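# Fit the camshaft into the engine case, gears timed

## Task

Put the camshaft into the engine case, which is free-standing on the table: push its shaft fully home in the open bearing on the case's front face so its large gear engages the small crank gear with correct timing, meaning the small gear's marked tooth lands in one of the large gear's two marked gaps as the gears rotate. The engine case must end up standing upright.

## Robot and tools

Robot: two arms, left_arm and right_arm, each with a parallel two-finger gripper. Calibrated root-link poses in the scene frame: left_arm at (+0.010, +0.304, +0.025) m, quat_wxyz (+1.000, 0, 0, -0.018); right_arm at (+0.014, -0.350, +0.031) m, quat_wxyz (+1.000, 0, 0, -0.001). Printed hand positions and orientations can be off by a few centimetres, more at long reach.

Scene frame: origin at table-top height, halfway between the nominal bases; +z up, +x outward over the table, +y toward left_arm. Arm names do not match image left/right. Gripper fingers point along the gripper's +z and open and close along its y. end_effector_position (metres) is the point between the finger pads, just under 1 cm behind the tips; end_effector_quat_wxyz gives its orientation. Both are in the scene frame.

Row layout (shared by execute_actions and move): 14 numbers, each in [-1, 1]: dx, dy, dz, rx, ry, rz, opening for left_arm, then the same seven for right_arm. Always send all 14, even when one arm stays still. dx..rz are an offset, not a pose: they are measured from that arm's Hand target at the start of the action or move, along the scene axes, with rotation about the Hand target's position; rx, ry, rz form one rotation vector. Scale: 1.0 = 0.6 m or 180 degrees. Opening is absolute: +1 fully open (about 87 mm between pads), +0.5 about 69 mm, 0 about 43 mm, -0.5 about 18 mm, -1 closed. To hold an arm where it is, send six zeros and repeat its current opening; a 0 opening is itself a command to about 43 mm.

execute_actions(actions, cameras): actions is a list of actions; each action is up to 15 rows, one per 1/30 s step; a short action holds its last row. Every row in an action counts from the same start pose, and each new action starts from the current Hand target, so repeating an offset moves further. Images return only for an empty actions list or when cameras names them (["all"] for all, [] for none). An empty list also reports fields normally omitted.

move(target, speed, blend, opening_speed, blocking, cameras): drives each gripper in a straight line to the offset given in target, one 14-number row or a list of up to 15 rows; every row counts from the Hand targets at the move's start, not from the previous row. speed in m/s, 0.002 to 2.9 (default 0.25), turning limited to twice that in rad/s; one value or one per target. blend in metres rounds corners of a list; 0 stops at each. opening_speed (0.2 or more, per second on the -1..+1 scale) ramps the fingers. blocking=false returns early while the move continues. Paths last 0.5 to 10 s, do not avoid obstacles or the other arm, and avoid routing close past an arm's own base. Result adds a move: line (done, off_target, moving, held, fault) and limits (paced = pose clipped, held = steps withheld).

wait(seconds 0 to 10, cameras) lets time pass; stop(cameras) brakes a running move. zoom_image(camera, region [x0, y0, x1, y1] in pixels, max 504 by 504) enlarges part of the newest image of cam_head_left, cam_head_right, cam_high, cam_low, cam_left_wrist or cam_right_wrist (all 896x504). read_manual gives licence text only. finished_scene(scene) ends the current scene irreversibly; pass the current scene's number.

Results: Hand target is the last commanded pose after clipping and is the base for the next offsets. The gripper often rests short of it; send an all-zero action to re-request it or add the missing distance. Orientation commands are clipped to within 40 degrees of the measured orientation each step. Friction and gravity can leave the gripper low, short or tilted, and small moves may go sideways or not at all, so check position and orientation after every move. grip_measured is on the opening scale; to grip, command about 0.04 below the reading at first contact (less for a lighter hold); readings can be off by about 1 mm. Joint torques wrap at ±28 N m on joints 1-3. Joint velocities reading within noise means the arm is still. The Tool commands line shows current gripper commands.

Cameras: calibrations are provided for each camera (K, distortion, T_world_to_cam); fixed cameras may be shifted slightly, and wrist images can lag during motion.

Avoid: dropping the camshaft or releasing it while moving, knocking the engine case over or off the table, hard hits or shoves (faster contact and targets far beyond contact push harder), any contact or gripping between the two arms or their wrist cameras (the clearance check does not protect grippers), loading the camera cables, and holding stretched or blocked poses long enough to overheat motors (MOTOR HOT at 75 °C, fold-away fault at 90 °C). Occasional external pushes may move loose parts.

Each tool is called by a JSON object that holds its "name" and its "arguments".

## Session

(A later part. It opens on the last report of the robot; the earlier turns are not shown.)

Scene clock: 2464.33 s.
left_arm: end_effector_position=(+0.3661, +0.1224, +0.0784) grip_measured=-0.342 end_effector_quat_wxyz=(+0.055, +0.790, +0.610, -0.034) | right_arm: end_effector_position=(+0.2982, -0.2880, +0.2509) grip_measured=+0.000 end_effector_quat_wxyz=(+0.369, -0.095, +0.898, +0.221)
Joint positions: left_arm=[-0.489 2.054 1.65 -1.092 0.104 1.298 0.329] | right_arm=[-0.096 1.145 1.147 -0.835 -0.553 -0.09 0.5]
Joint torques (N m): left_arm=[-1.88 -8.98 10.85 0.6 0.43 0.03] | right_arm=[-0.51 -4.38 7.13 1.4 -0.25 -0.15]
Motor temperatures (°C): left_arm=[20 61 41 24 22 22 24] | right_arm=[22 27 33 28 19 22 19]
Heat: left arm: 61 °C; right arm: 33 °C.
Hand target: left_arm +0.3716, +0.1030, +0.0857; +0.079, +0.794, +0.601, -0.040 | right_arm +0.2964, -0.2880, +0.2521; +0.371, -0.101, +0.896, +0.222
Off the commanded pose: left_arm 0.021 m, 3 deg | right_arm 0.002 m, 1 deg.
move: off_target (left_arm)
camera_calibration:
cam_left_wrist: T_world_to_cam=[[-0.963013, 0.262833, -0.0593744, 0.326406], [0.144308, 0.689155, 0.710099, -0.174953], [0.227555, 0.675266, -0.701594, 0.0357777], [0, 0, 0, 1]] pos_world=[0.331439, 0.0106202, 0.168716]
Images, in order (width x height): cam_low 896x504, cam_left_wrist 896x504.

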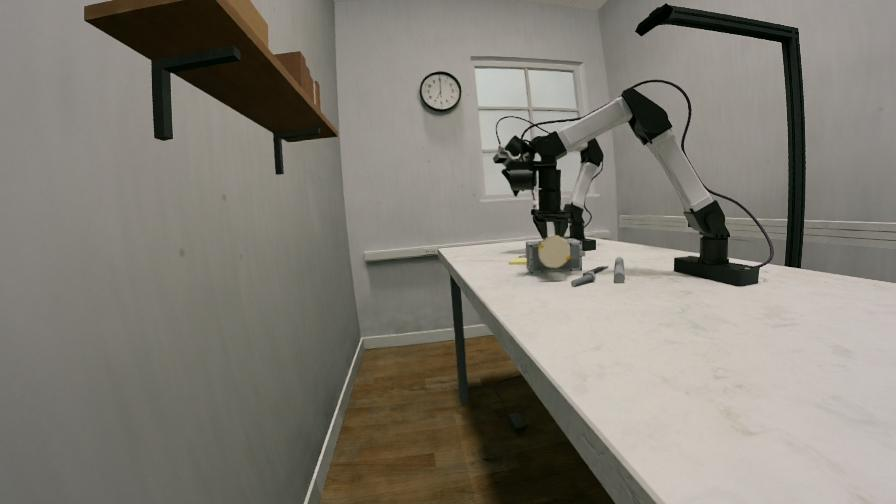

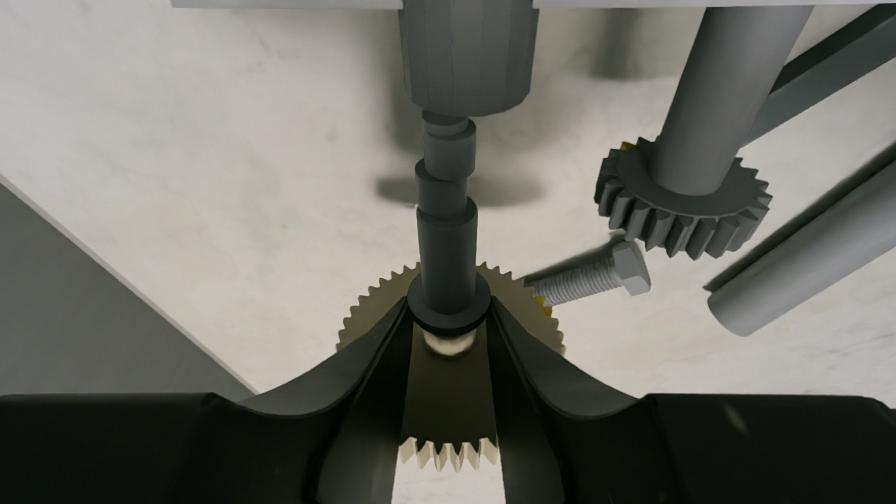

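{"name": "move", "arguments": {"target": [[-0.012,0.014,-0.003,0,0,0,-1,0,0,0,0,0,0,0],[-0.012,-0.012,-0.004,0,0,0,-1,0,0,0,0,0,0,0]], "speed": 0.05, "cameras": ["cam_left_wrist","cam_low"]}}

{"name": "zoom_image", "arguments": {"camera": "cam_low", "region": [510, 220, 590, 290]}}

Scene clock: 2469.60 s.
left_arm: end_effector_position=(+0.3628, +0.1227, +0.0756) grip_measured=-0.342 end_effector_quat_wxyz=(+0.046, +0.788, +0.614, -0.023) | right_arm: end_effector_position=(+0.2982, -0.2880, +0.2509) grip_measured=+0.000 end_effector_quat_wxyz=(+0.369, -0.095, +0.898, +0.221)
Joint positions: left_arm=[-0.505 2.054 1.637 -1.085 0.075 1.274 0.329] | right_arm=[-0.096 1.145 1.147 -0.835 -0.553 -0.09 0.5]
Joint torques (N m): left_arm=[-2.74 -9.78 10.1 0.66 0.64 0.03] | right_arm=[-0.55 -4.3 7.09 1.41 -0.23 -0.15]
Motor temperatures (°C): left_arm=[20 59 42 24 22 22 24] | right_arm=[22 27 33 28 19 22 19]
Heat: left arm: 59 °C; right arm: 33 °C.
Hand target: left_arm +0.3643, +0.0957, +0.0833; +0.079, +0.794, +0.601, -0.040 | right_arm +0.2964, -0.2880, +0.2521; +0.371, -0.101, +0.896, +0.222
Off the commanded pose: left_arm 0.028 m, 5 deg | right_arm 0.002 m, 1 deg.
move: off_target (left_arm)
camera_calibration:
cam_left_wrist: T_world_to_cam=[[-0.965137, 0.255248, -0.0579531, 0.324671], [0.133453, 0.670342, 0.729953, -0.167799], [0.225168, 0.696771, -0.681036, 0.0310475], [0, 0, 0, 1]] pos_world=[0.328754, 0.00797827, 0.162446]
Images, in order (width x height): cam_low 896x504, cam_left_wrist 896x504.

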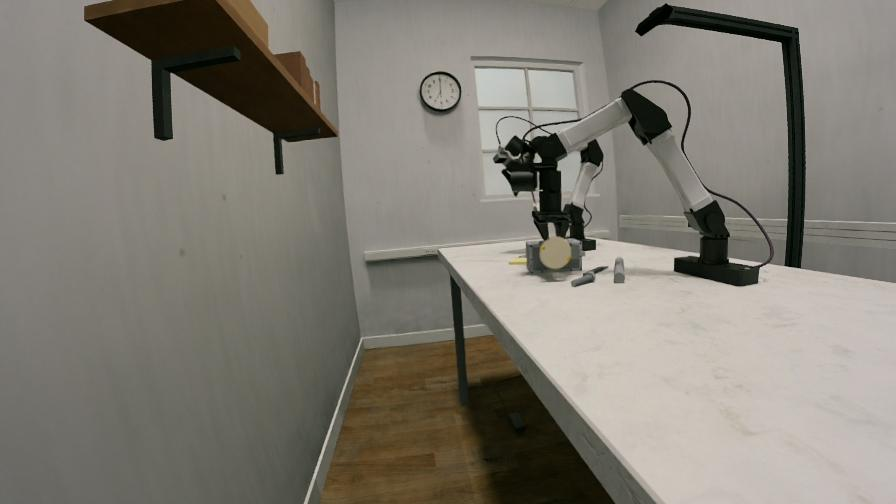

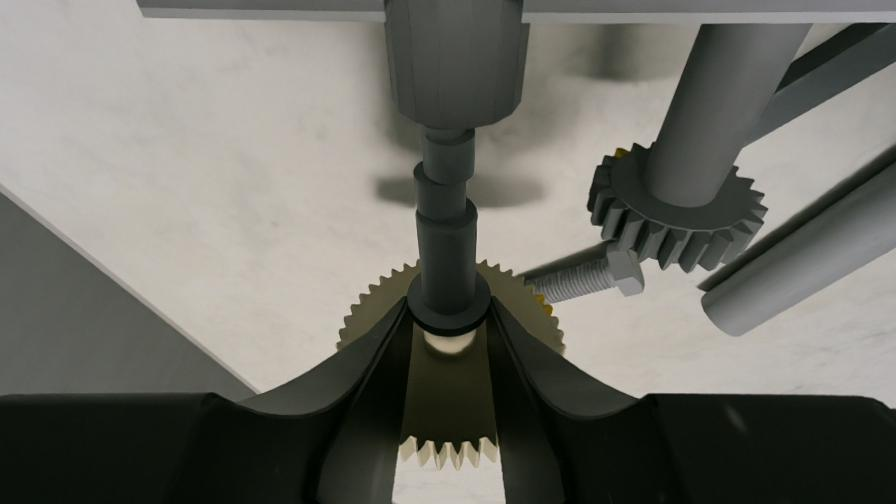

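Scaled by 6.300.

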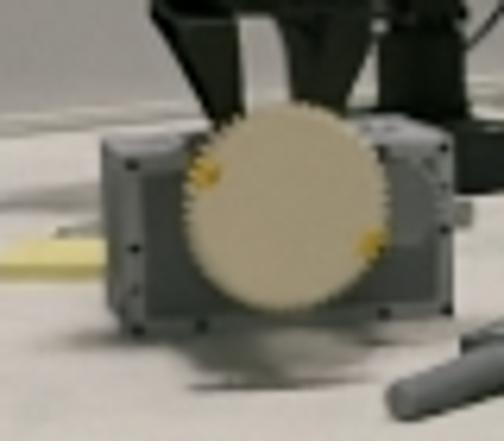

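{"name": "move", "arguments": {"target": [[-0.002,0.01,0.0,0,0,0,-1,0,0,0,0,0,0,0],[-0.002,0.006,0.02,0,0,0,-1,0,0,0,0,0,0,0]], "speed": 0.03, "cameras": ["cam_left_wrist"]}}

{"name": "zoom_image", "arguments": {"camera": "cam_left_wrist", "region": [330, 0, 582, 252]}}

Scene clock: 2475.50 s.
left_arm: end_effector_position=(+0.3620, +0.1232, +0.0789) grip_measured=-0.342 end_effector_quat_wxyz=(+0.043, +0.788, +0.614, -0.024) | right_arm: end_effector_position=(+0.2982, -0.2880, +0.2509) grip_measured=+0.000 end_effector_quat_wxyz=(+0.369, -0.095, +0.898, +0.221)
Joint positions: left_arm=[-0.505 2.054 1.65 -1.104 0.075 1.274 0.329] | right_arm=[-0.096 1.145 1.147 -0.835 -0.553 -0.09 0.5]
Joint torques (N m): left_arm=[-2.1 -11.37 10.71 0.45 0.64 0.08] | right_arm=[-0.49 -4.31 7.06 1.42 -0.23 -0.14]
Motor temperatures (°C): left_arm=[20 58 41 24 22 22 24] | right_arm=[22 27 33 28 19 22 19]
Heat: left arm: 58 °C; right arm: 33 °C.
Hand target: left_arm +0.3631, +0.0993, +0.0953; +0.079, +0.794, +0.601, -0.040 | right_arm +0.2964, -0.2880, +0.2521; +0.371, -0.101, +0.896, +0.222
Off the commanded pose: left_arm 0.029 m, 5 deg | right_arm 0.002 m, 1 deg.
move: off_target (left_arm)
camera_calibration:
cam_left_wrist: T_world_to_cam=[[-0.965515, 0.255085, -0.0520856, 0.323678], [0.13705, 0.668081, 0.731358, -0.171617], [0.221356, 0.698999, -0.680002, 0.0342135], [0, 0, 0, 1]] pos_world=[0.328463, 0.0081737, 0.165638]
Images, in order (width x height): cam_left_wrist 896x504.

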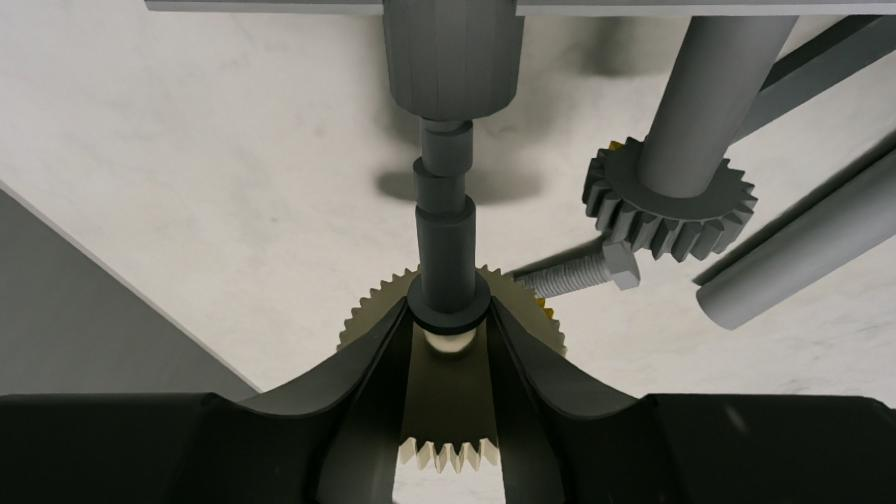

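Scaled by 2.000.

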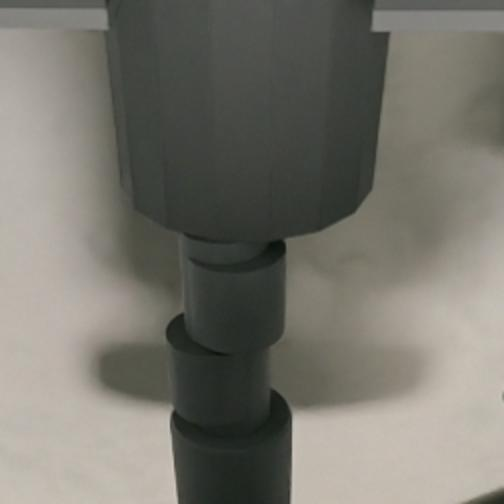

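{"name": "move", "arguments": {"target": [[-0.006,0.012,0.008,0,0,0,-1,0,0,0,0,0,0,0],[-0.006,0.002,0.014,0,0,0,-1,0,0,0,0,0,0,0],[-0.006,-0.004,-0.012,0,0,0,-1,0,0,0,0,0,0,0]], "speed": 0.03, "cameras": ["cam_left_wrist","cam_low"]}}

{"name": "zoom_image", "arguments": {"camera": "cam_low", "region": [510, 220, 590, 290]}}

Scene clock: 2482.57 s.
left_arm: end_effector_position=(+0.3588, +0.1235, +0.0828) grip_measured=-0.342 end_effector_quat_wxyz=(+0.039, +0.788, +0.614, -0.025) | right_arm: end_effector_position=(+0.2982, -0.2880, +0.2509) grip_measured=+0.000 end_effector_quat_wxyz=(+0.369, -0.095, +0.898, +0.221)
Joint positions: left_arm=[-0.509 2.047 1.655 -1.123 0.074 1.27 0.329] | right_arm=[-0.096 1.145 1.147 -0.835 -0.553 -0.09 0.5]
Joint torques (N m): left_arm=[-2.71 -10.88 7.51 0.92 0.65 0] | right_arm=[-0.51 -4.27 7.08 1.41 -0.24 -0.15]
Motor temperatures (°C): left_arm=[21 58 42 24 22 22 24] | right_arm=[22 27 33 28 19 22 19]
Heat: left arm: 58 °C; right arm: 33 °C.
Hand target: left_arm +0.3596, +0.0970, +0.0882; +0.079, +0.794, +0.601, -0.040 | right_arm +0.2964, -0.2880, +0.2521; +0.371, -0.101, +0.896, +0.222
Off the commanded pose: left_arm 0.027 m, 5 deg | right_arm 0.002 m, 1 deg.
move: off_target (left_arm)
camera_calibration:
cam_left_wrist: T_world_to_cam=[[-0.965806, 0.255244, -0.0454822, 0.320239], [0.141151, 0.664808, 0.733558, -0.175477], [0.217473, 0.702055, -0.678104, 0.038105], [0, 0, 0, 1]] pos_world=[0.325771, 0.00816728, 0.169127]
Images, in order (width x height): cam_low 896x504, cam_left_wrist 896x504.

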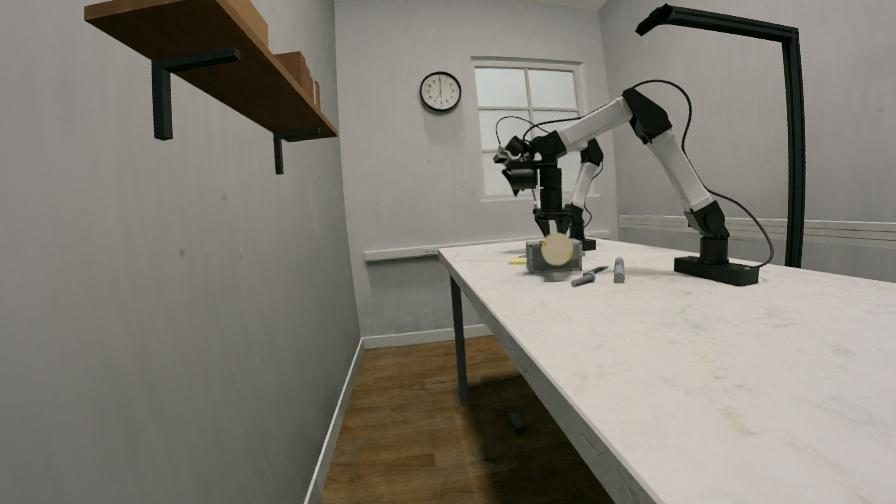

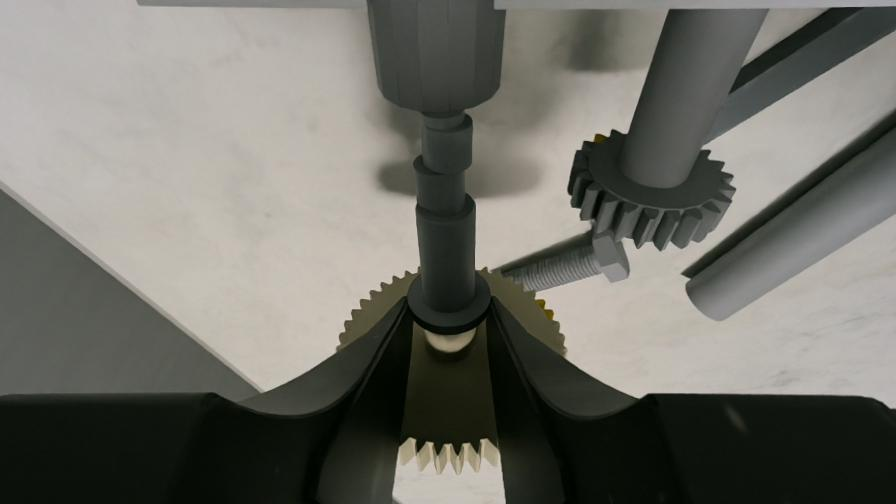

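Scaled by 6.300.

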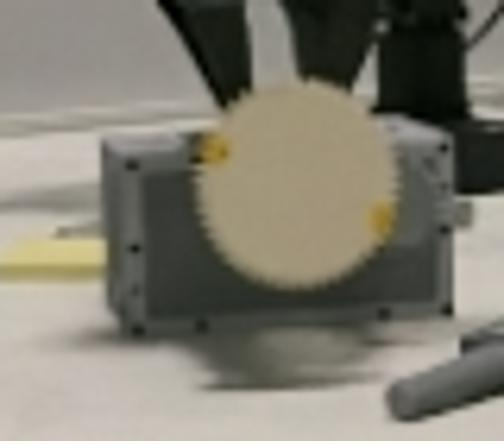

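{"name": "move", "arguments": {"target": [[0.002,0.01,-0.012,0,0,0,-1,0,0,0,0,0,0,0],[0.002,0.006,-0.03,0,0,0,-1,0,0,0,0,0,0,0]], "speed": 0.02, "cameras": ["cam_left_wrist","cam_low"]}}

{"name": "zoom_image", "arguments": {"camera": "cam_low", "region": [510, 220, 590, 290]}}

Scene clock: 2489.20 s.
left_arm: end_effector_position=(+0.3602, +0.1226, +0.0707) grip_measured=-0.342 end_effector_quat_wxyz=(+0.046, +0.788, +0.614, -0.022) | right_arm: end_effector_position=(+0.2982, -0.2880, +0.2509) grip_measured=+0.000 end_effector_quat_wxyz=(+0.369, -0.095, +0.898, +0.221)
Joint positions: left_arm=[-0.51 2.047 1.606 -1.059 0.074 1.27 0.329] | right_arm=[-0.096 1.145 1.147 -0.835 -0.553 -0.09 0.5]
Joint torques (N m): left_arm=[-1.85 -9.96 6.58 0.97 0.66 0.09] | right_arm=[-0.53 -4.31 7.05 1.42 -0.23 -0.16]
Motor temperatures (°C): left_arm=[21 57 42 24 23 22 24] | right_arm=[22 27 33 28 19 22 19]
Heat: left arm: 57 °C; right arm: 33 °C.
Hand target: left_arm +0.3607, +0.1005, +0.0701; +0.079, +0.794, +0.601, -0.040 | right_arm +0.2964, -0.2880, +0.2521; +0.371, -0.101, +0.896, +0.222
Off the commanded pose: left_arm 0.022 m, 5 deg | right_arm 0.002 m, 1 deg.
move: off_target (left_arm)
camera_calibration:
cam_left_wrist: T_world_to_cam=[[-0.964918, 0.25551, -0.0603928, 0.321985], [0.131691, 0.670007, 0.730581, -0.163296], [0.227134, 0.696998, -0.68015, 0.0274911], [0, 0, 0, 1]] pos_world=[0.32595, 0.00797768, 0.157444]
Images, in order (width x height): cam_low 896x504, cam_left_wrist 896x504.

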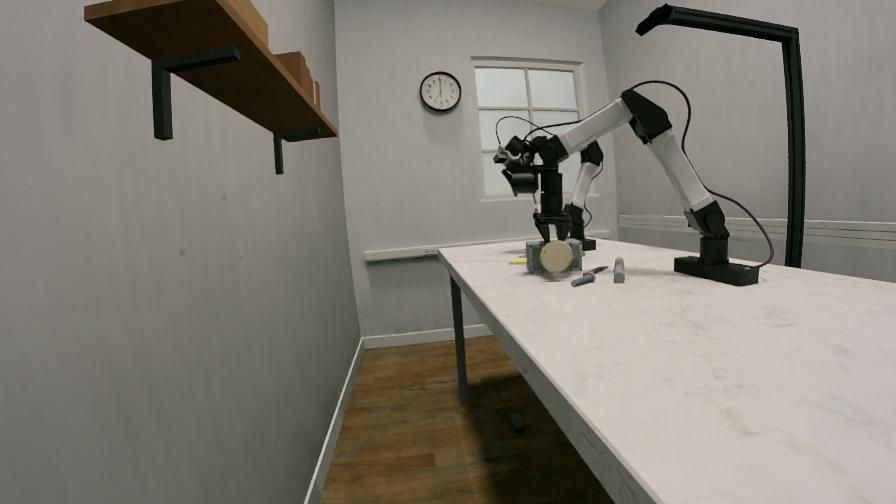

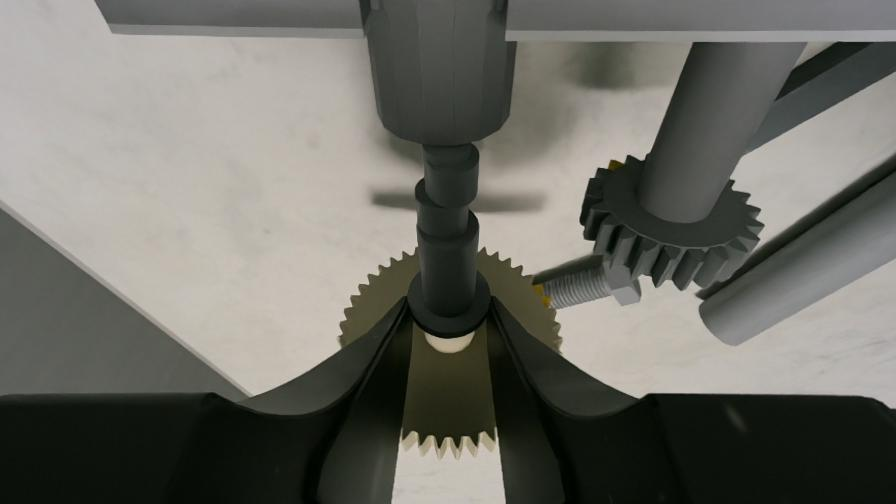

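Scaled by 6.300.

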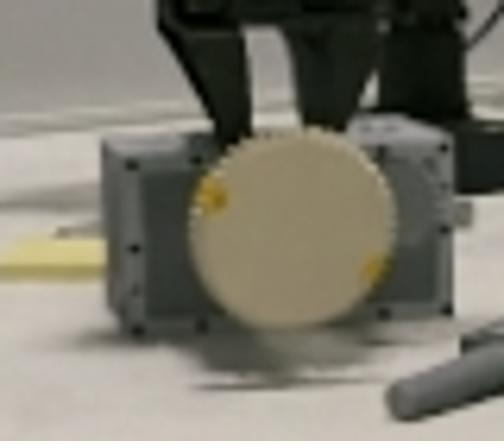

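{"name": "move", "arguments": {"target": [[0.003,0.014,0.012,0,0,0,-1,0,0,0,0,0,0,0],[0.003,0.01,0.022,0,0,0,-1,0,0,0,0,0,0,0],[0.003,-0.01,0.018,0,0,0,-1,0,0,0,0,0,0,0],[-0.002,-0.01,0.012,0,0,0,-1,0,0,0,0,0,0,0],[0.004,-0.01,0.012,0,0,0,-1,0,0,0,0,0,0,0]], "speed": 0.03, "cameras": ["cam_left_wrist","cam_low"]}}

{"name": "zoom_image", "arguments": {"camera": "cam_low", "region": [510, 220, 590, 290]}}

Scene clock: 2497.57 s.
left_arm: end_effector_position=(+0.3600, +0.1226, +0.0723) grip_measured=-0.342 end_effector_quat_wxyz=(+0.044, +0.787, +0.615, -0.020) | right_arm: end_effector_position=(+0.2982, -0.2880, +0.2509) grip_measured=+0.000 end_effector_quat_wxyz=(+0.369, -0.095, +0.898, +0.221)
Joint positions: left_arm=[-0.512 2.047 1.612 -1.067 0.068 1.266 0.329] | right_arm=[-0.096 1.145 1.147 -0.835 -0.553 -0.09 0.5]
Joint torques (N m): left_arm=[-2.44 -9.03 10.29 0.74 0.69 0.05] | right_arm=[-0.5 -4.33 7.08 1.41 -0.25 -0.15]
Motor temperatures (°C): left_arm=[21 56 41 25 23 22 24] | right_arm=[22 27 33 28 19 22 19]
Heat: left arm: 56 °C; right arm: 33 °C.
Hand target: left_arm +0.3632, +0.0945, +0.0773; +0.079, +0.794, +0.601, -0.040 | right_arm +0.2964, -0.2880, +0.2521; +0.371, -0.101, +0.896, +0.222
Off the commanded pose: left_arm 0.029 m, 5 deg | right_arm 0.002 m, 1 deg.
move: off_target (left_arm)
camera_calibration:
cam_left_wrist: T_world_to_cam=[[-0.96542, 0.253673, -0.0601199, 0.322235], [0.129325, 0.66624, 0.734438, -0.163335], [0.226361, 0.701266, -0.676008, 0.0281039], [0, 0, 0, 1]] pos_world=[0.325854, 0.00736961, 0.15833]
Images, in order (width x height): cam_low 896x504, cam_left_wrist 896x504.

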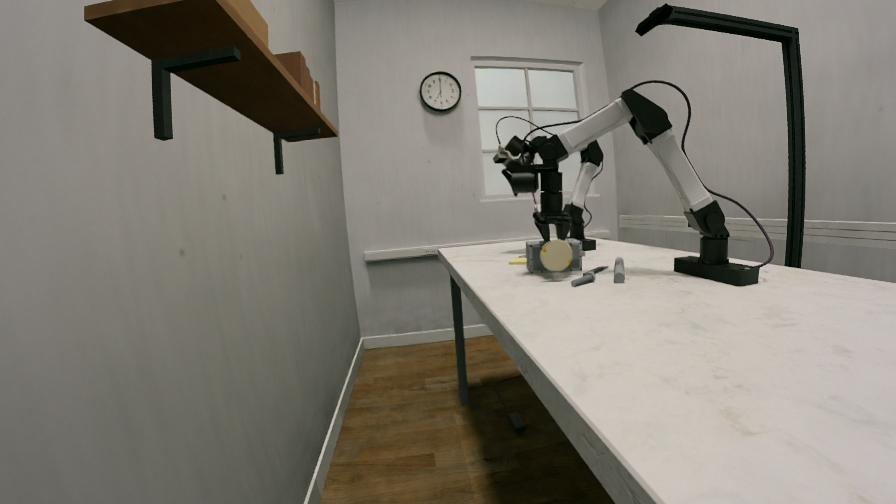

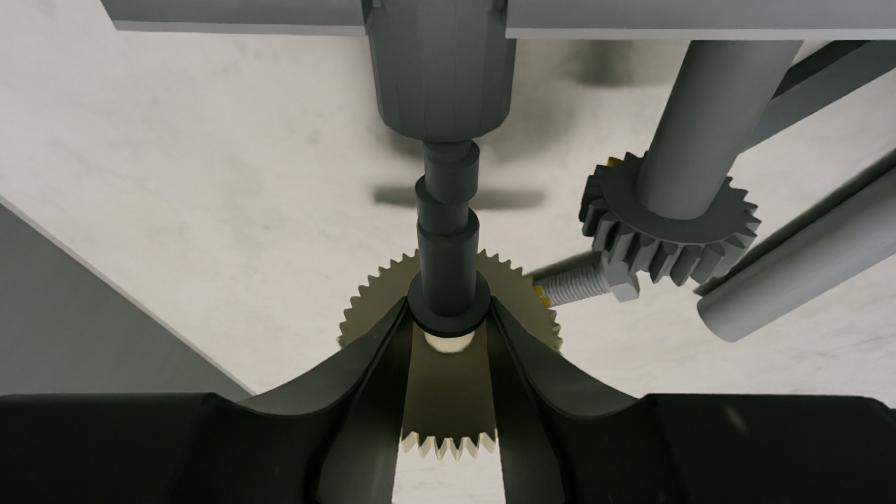

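Scaled by 6.300.

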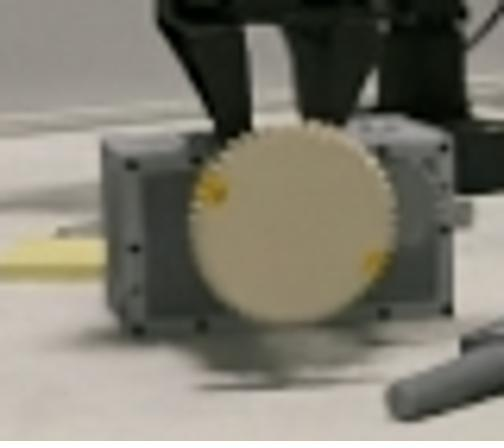

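{"name": "move", "arguments": {"target": [[-0.002,0.055,0.012,0,0,0,-1,0,0,0,0,0,0,0],[-0.002,0.006,0.012,0,0,0,-1,0,0,0,0,0,0,0],[-0.002,0.055,0.006,0,0,0,-1,0,0,0,0,0,0,0],[-0.002,0.006,0.006,0,0,0,-1,0,0,0,0,0,0,0],[-0.007,0.055,0.009,0,0,0,-1,0,0,0,0,0,0,0],[-0.007,0.006,0.009,0,0,0,-1,0,0,0,0,0,0,0]], "speed": 0.06, "cameras": ["cam_left_wrist","cam_low"]}}

{"name": "zoom_image", "arguments": {"camera": "cam_low", "region": [510, 220, 590, 290]}}

Scene clock: 2509.10 s.
left_arm: end_effector_position=(+0.3517, +0.1243, +0.0753) grip_measured=-0.342 end_effector_quat_wxyz=(+0.044, +0.789, +0.613, -0.029) | right_arm: end_effector_position=(+0.2982, -0.2880, +0.2509) grip_measured=+0.000 end_effector_quat_wxyz=(+0.369, -0.095, +0.898, +0.221)
Joint positions: left_arm=[-0.512 2.021 1.588 -1.076 0.085 1.271 0.329] | right_arm=[-0.096 1.145 1.147 -0.835 -0.553 -0.09 0.5]
Joint torques (N m): left_arm=[-2.3 -8.79 11.11 0.73 0.57 0.04] | right_arm=[-0.53 -4.29 7.08 1.42 -0.23 -0.16]
Motor temperatures (°C): left_arm=[21 56 41 24 23 22 24] | right_arm=[22 27 33 28 19 22 19]
Heat: left arm: 56 °C; right arm: 33 °C.
Hand target: left_arm +0.3590, +0.0981, +0.0827; +0.079, +0.794, +0.601, -0.040 | right_arm +0.2964, -0.2880, +0.2521; +0.371, -0.101, +0.896, +0.222
Off the commanded pose: left_arm 0.028 m, 5 deg | right_arm 0.002 m, 1 deg.
move: off_target (left_arm)
camera_calibration:
cam_left_wrist: T_world_to_cam=[[-0.964709, 0.25898, -0.0476089, 0.312155], [0.144893, 0.673056, 0.72526, -0.171228], [0.219871, 0.692766, -0.686827, 0.03496], [0, 0, 0, 1]] pos_world=[0.318261, 0.010185, 0.163057]
Images, in order (width x height): cam_low 896x504, cam_left_wrist 896x504.

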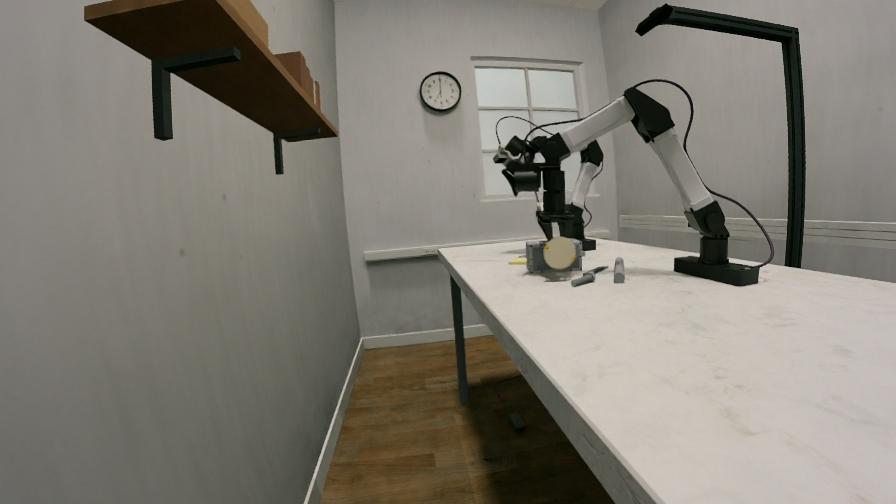

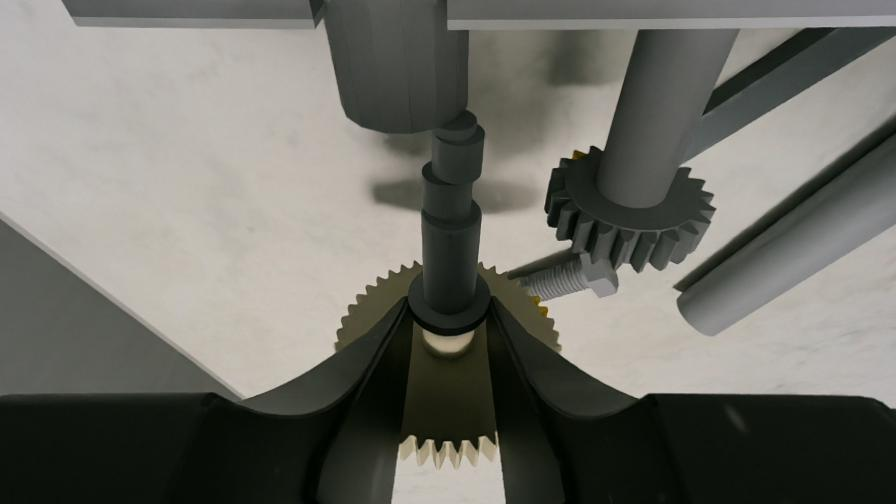

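Scaled by 6.300.

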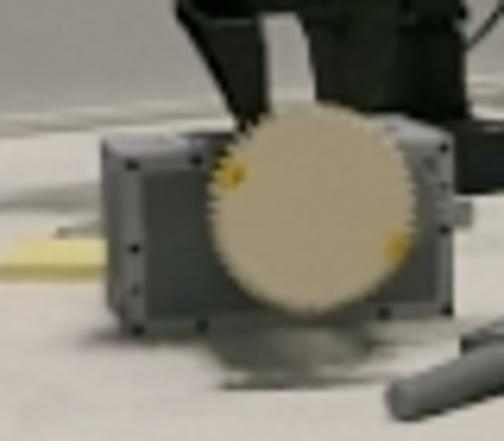

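{"name": "move", "arguments": {"target": [[0.006,0.06,0.0,0.0,0,0,-1,0,0,0,0,0,0,0],[0.004,0.06,-0.008,0.05,0,0,-1,0,0,0,0,0,0,0],[0.002,0.012,-0.008,0.05,0,0,-1,0,0,0,0,0,0,0]], "speed": 0.06, "cameras": ["cam_left_wrist","cam_low"]}}

{"name": "zoom_image", "arguments": {"camera": "cam_low", "region": [510, 220, 590, 290]}}

Scene clock: 2526.50 s.
left_arm: end_effector_position=(+0.3576, +0.1225, +0.0729) grip_measured=-0.342 end_effector_quat_wxyz=(-0.002, +0.793, +0.609, +0.014) | right_arm: end_effector_position=(+0.2982, -0.2880, +0.2509) grip_measured=+0.000 end_effector_quat_wxyz=(+0.369, -0.095, +0.898, +0.221)
Joint positions: left_arm=[-0.558 2.102 1.684 -1.147 -0.027 1.24 0.329] | right_arm=[-0.096 1.145 1.147 -0.835 -0.553 -0.09 0.5]
Joint torques (N m): left_arm=[-1.87 -9.16 10.5 0.38 0.31 0] | right_arm=[-0.54 -4.33 7.1 1.41 -0.23 -0.16]
Motor temperatures (°C): left_arm=[21 56 44 24 23 22 24] | right_arm=[22 27 33 28 19 22 19]
Heat: left arm: 56 °C; right arm: 33 °C.
Hand target: left_arm +0.3603, +0.1054, +0.0780; +0.017, +0.798, +0.603, +0.007 | right_arm +0.2964, -0.2880, +0.2521; +0.371, -0.101, +0.896, +0.222
Off the commanded pose: left_arm 0.018 m, 2 deg | right_arm 0.002 m, 1 deg.
move: off_target (left_arm)
camera_calibration:
cam_left_wrist: T_world_to_cam=[[-0.961292, 0.274264, -0.0263893, 0.313426], [0.142376, 0.576448, 0.804634, -0.162229], [0.235894, 0.769732, -0.593184, 0.0113423], [0, 0, 0, 1]] pos_world=[0.321716, -0.00117528, 0.145534]
Images, in order (width x height): cam_low 896x504, cam_left_wrist 896x504.

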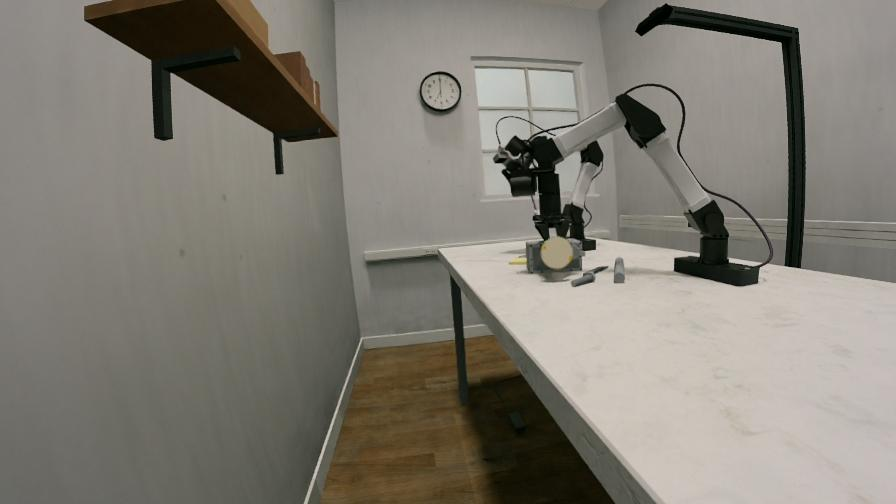

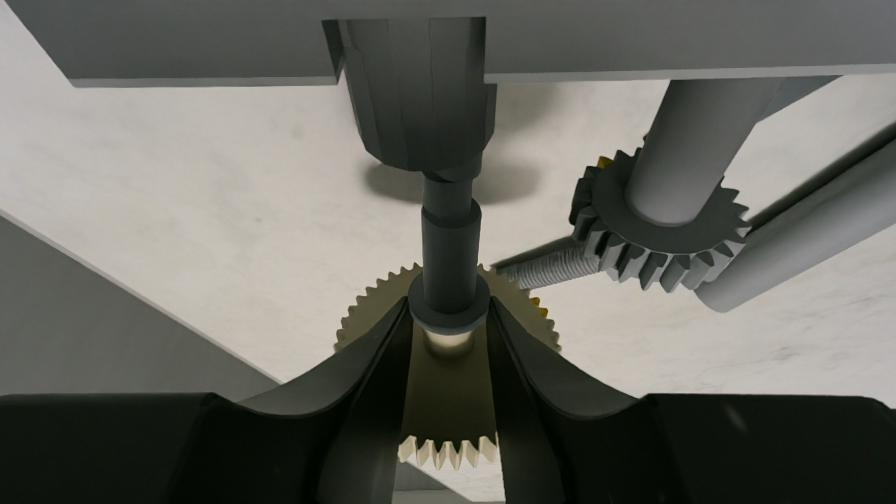

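Scaled by 6.300.

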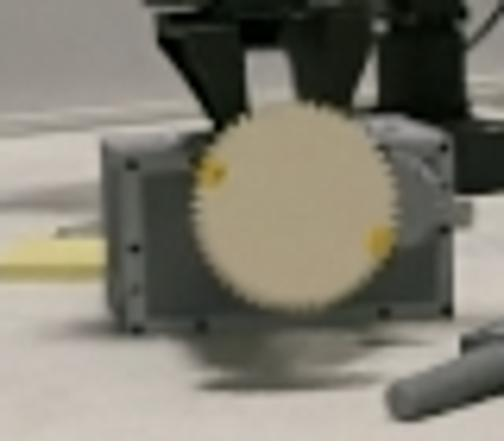

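{"name": "move", "arguments": {"target": [0.007,0.012,0,0,0,0,-1,0,0,0,0,0,0,0], "speed": 0.06, "cameras": ["cam_low","cam_left_wrist"]}}

{"name": "zoom_image", "arguments": {"camera": "cam_low", "region": [510, 220, 590, 290]}}

{"name": "zoom_image", "arguments": {"camera": "cam_left_wrist", "region": [340, 100, 560, 300]}}

Scene clock: 2546.87 s.
left_arm: end_effector_position=(+0.3578, +0.1226, +0.0729) grip_measured=-0.342 end_effector_quat_wxyz=(-0.002, +0.795, +0.607, +0.014) | right_arm: end_effector_position=(+0.2982, -0.2880, +0.2509) grip_measured=+0.000 end_effector_quat_wxyz=(+0.369, -0.095, +0.898, +0.221)
Joint positions: left_arm=[-0.557 2.102 1.684 -1.147 -0.027 1.245 0.329] | right_arm=[-0.096 1.145 1.147 -0.835 -0.553 -0.09 0.5]
Joint torques (N m): left_arm=[0.09 -9.28 10.26 0.39 0.3 0.18] | right_arm=[-0.54 -4.34 7.08 1.43 -0.23 -0.15]
Motor temperatures (°C): left_arm=[21 55 46 24 22 22 24] | right_arm=[22 27 33 28 19 22 19]
Heat: left arm: 55 °C; right arm: 33 °C.
Hand target: left_arm +0.3645, +0.1125, +0.0780; +0.017, +0.798, +0.603, +0.007 | right_arm +0.2964, -0.2880, +0.2521; +0.371, -0.101, +0.896, +0.222
Off the commanded pose: left_arm 0.013 m, 2 deg | right_arm 0.002 m, 1 deg.
move: off_target (left_arm)
camera_calibration:
cam_left_wrist: T_world_to_cam=[[-0.960135, 0.278302, -0.0262445, 0.312779], [0.144902, 0.575789, 0.804656, -0.16313], [0.239048, 0.768775, -0.593161, 0.0102195], [0, 0, 0, 1]] pos_world=[0.321505, -0.000974986, 0.145534]
Images, in order (width x height): cam_low 896x504, cam_left_wrist 896x504.

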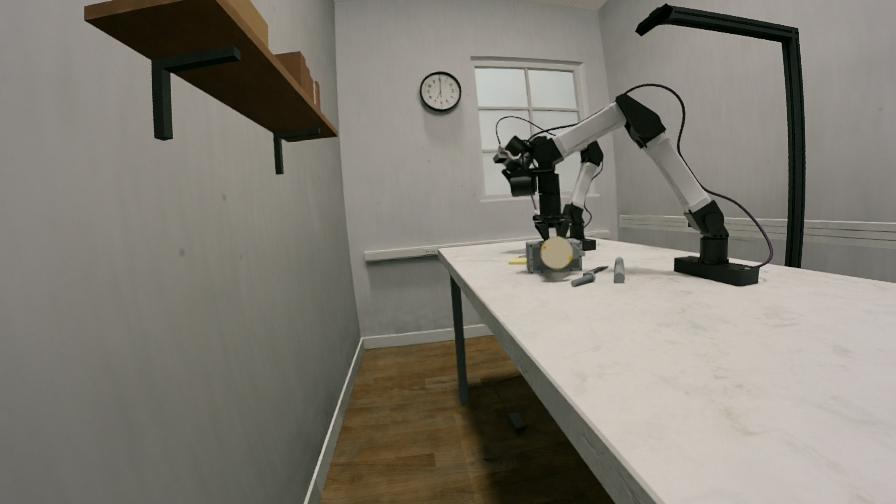

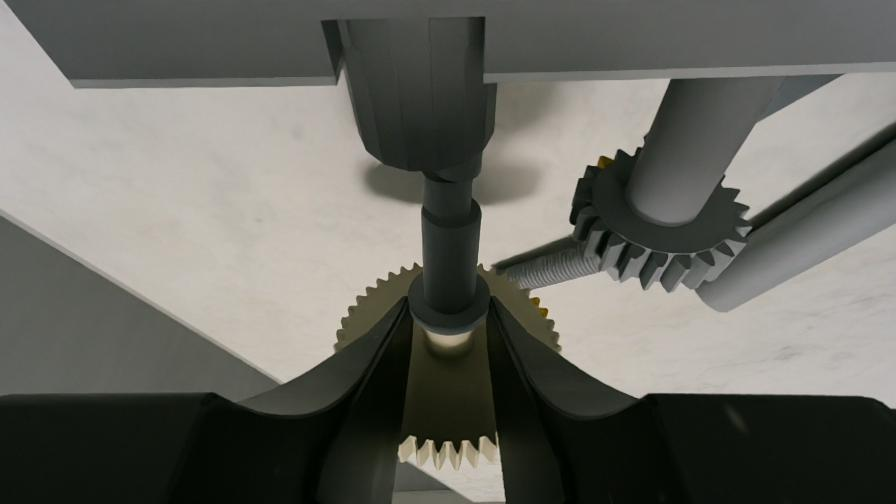

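Scaled by 6.300.

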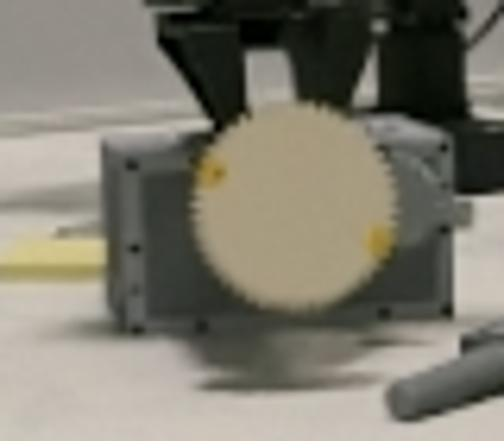

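Scaled by 2.291.

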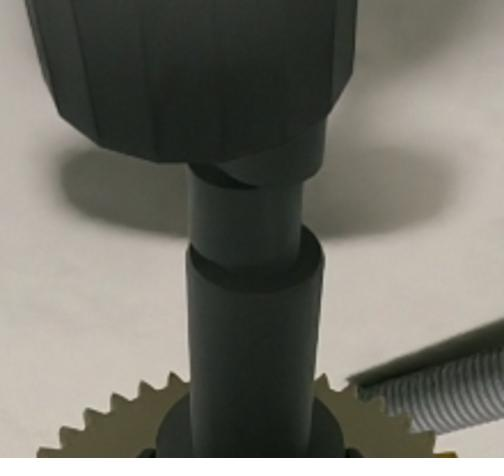

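{"name": "move", "arguments": {"target": [0.012,0,0,0,0,0,-1,0,0,0,0,0,0,0], "speed": 0.06, "cameras": ["cam_low","cam_left_wrist"]}}

{"name": "zoom_image", "arguments": {"camera": "cam_low", "region": [510, 220, 590, 290]}}

{"name": "zoom_image", "arguments": {"camera": "cam_left_wrist", "region": [340, 100, 560, 300]}}

Scene clock: 2554.20 s.
left_arm: end_effector_position=(+0.3646, +0.1157, +0.0726) grip_measured=-0.342 end_effector_quat_wxyz=(+0.007, +0.797, +0.604, +0.009) | right_arm: end_effector_position=(+0.2982, -0.2880, +0.2509) grip_measured=+0.000 end_effector_quat_wxyz=(+0.369, -0.095, +0.898, +0.221)
Joint positions: left_arm=[-0.557 2.125 1.721 -1.148 -0.013 1.254 0.329] | right_arm=[-0.096 1.145 1.147 -0.835 -0.553 -0.09 0.5]
Joint torques (N m): left_arm=[0.85 -9.36 10.36 0.28 0.19 0.15] | right_arm=[-0.49 -4.31 7.09 1.41 -0.24 -0.14]
Motor temperatures (°C): left_arm=[21 55 46 24 22 22 24] | right_arm=[22 27 33 28 19 22 19]
Heat: left arm: 55 °C; right arm: 33 °C.
Hand target: left_arm +0.3715, +0.1125, +0.0779; +0.017, +0.798, +0.603, +0.007 | right_arm +0.2964, -0.2880, +0.2521; +0.371, -0.101, +0.896, +0.222
Off the commanded pose: left_arm 0.009 m, 1 deg | right_arm 0.002 m, 1 deg.
move: done
camera_calibration:
cam_left_wrist: T_world_to_cam=[[-0.95762, 0.285918, -0.0348564, 0.320014], [0.147009, 0.589231, 0.794478, -0.161456], [0.247694, 0.755684, -0.606292, 0.0129554], [0, 0, 0, 1]] pos_world=[0.326978, -0.00615278, 0.147283]
Images, in order (width x height): cam_low 896x504, cam_left_wrist 896x504.

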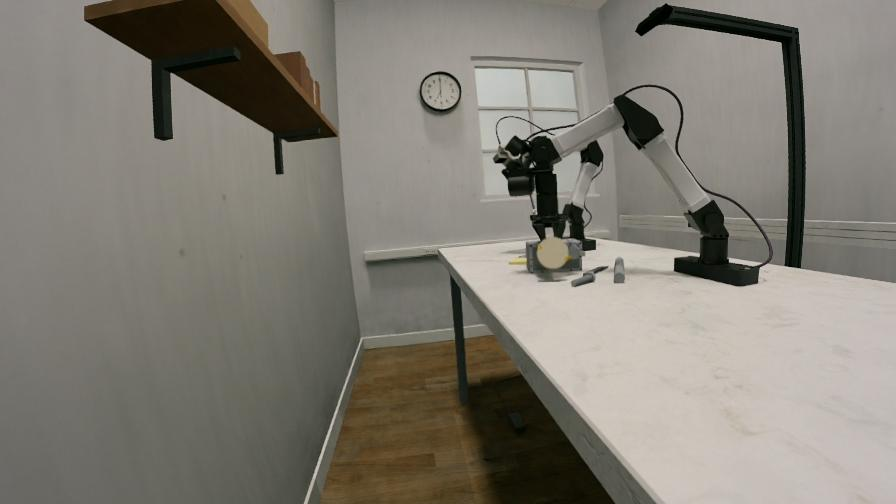

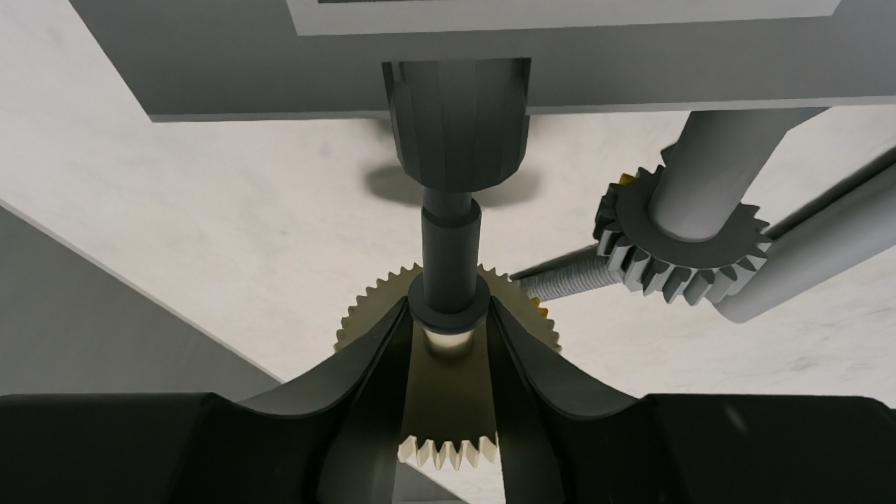

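Scaled by 6.300.

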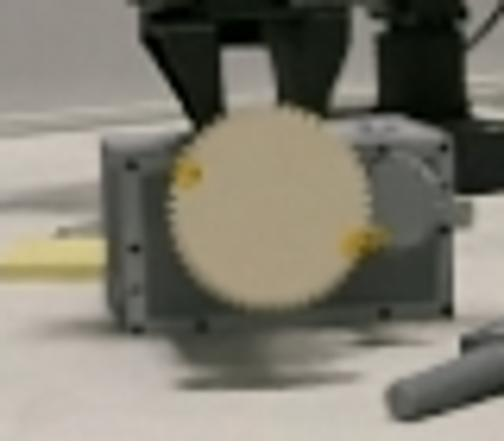

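Scaled by 2.291.

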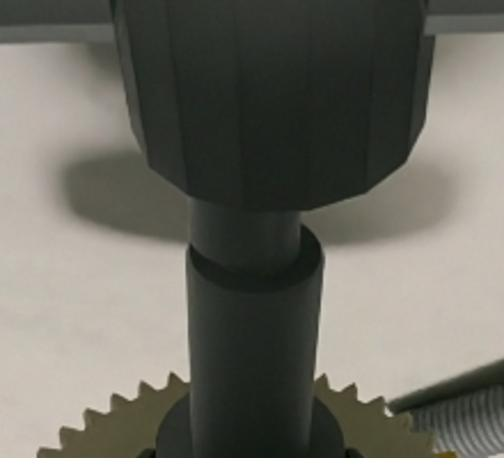

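{"name": "move", "arguments": {"target": [-0.010,-0.025,0.003,0,0,0,-1,0,0,0,0,0,0,0], "speed": 0.05, "cameras": ["cam_low","cam_left_wrist"]}}

{"name": "zoom_image", "arguments": {"camera": "cam_low", "region": [510, 220, 590, 290]}}

{"name": "zoom_image", "arguments": {"camera": "cam_left_wrist", "region": [340, 100, 560, 300]}}

Scene clock: 2560.47 s.
left_arm: end_effector_position=(+0.3627, +0.1087, +0.0743) grip_measured=-0.342 end_effector_quat_wxyz=(+0.005, +0.796, +0.606, +0.010) | right_arm: end_effector_position=(+0.2982, -0.2880, +0.2509) grip_measured=+0.000 end_effector_quat_wxyz=(+0.369, -0.095, +0.898, +0.221)
Joint positions: left_arm=[-0.574 2.138 1.748 -1.165 -0.016 1.231 0.329] | right_arm=[-0.096 1.145 1.147 -0.835 -0.553 -0.09 0.5]
Joint torques (N m): left_arm=[-1.07 -9.44 10.51 0.29 0.22 0.01] | right_arm=[-0.53 -4.33 7.06 1.41 -0.24 -0.13]
Heat: left arm: 54 °C; right arm: 33 °C.
Hand target: left_arm +0.3656, +0.0976, +0.0797; +0.017, +0.798, +0.603, +0.007 | right_arm +0.2964, -0.2880, +0.2521; +0.371, -0.101, +0.896, +0.222
Off the commanded pose: left_arm 0.013 m, 2 deg | right_arm 0.002 m, 1 deg.
move: off_target (left_arm)
camera_calibration:
cam_left_wrist: T_world_to_cam=[[-0.959298, 0.280555, -0.0322022, 0.321247], [0.144944, 0.587025, 0.796488, -0.157555], [0.242362, 0.759402, -0.603796, 0.0210947], [0, 0, 0, 1]] pos_world=[0.325896, -0.0136579, 0.148573]
Images, in order (width x height): cam_low 896x504, cam_left_wrist 896x504.

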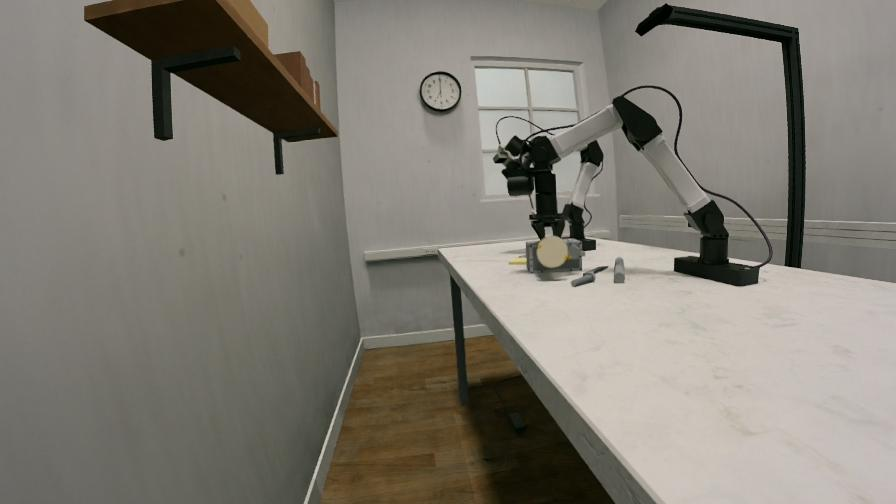

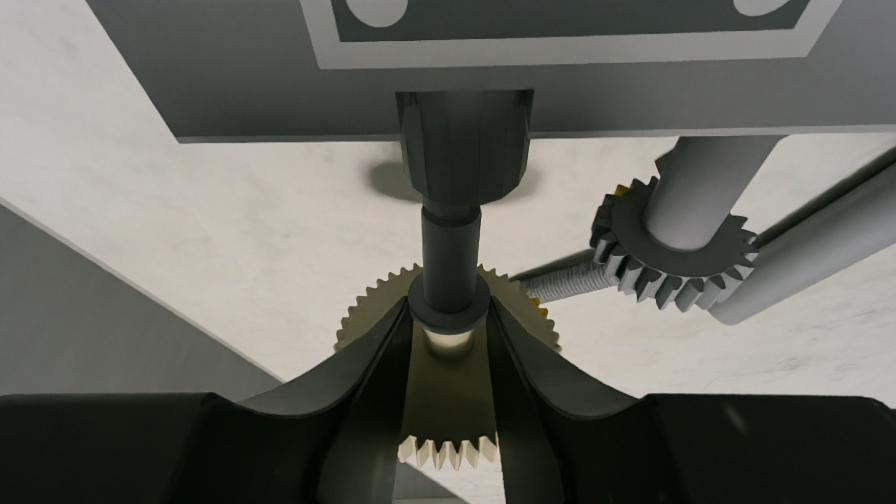

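Scaled by 6.300.

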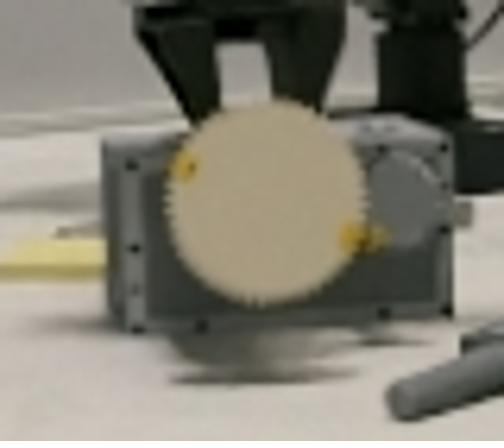

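Scaled by 2.291.

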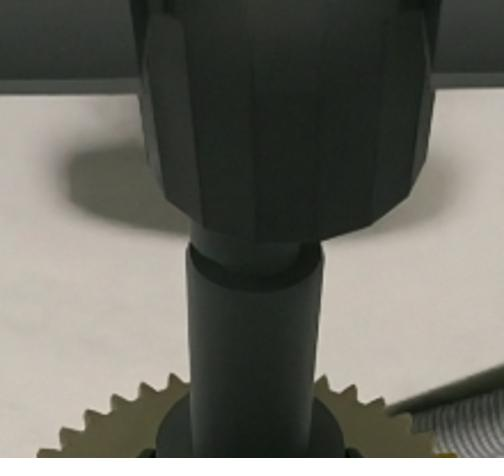

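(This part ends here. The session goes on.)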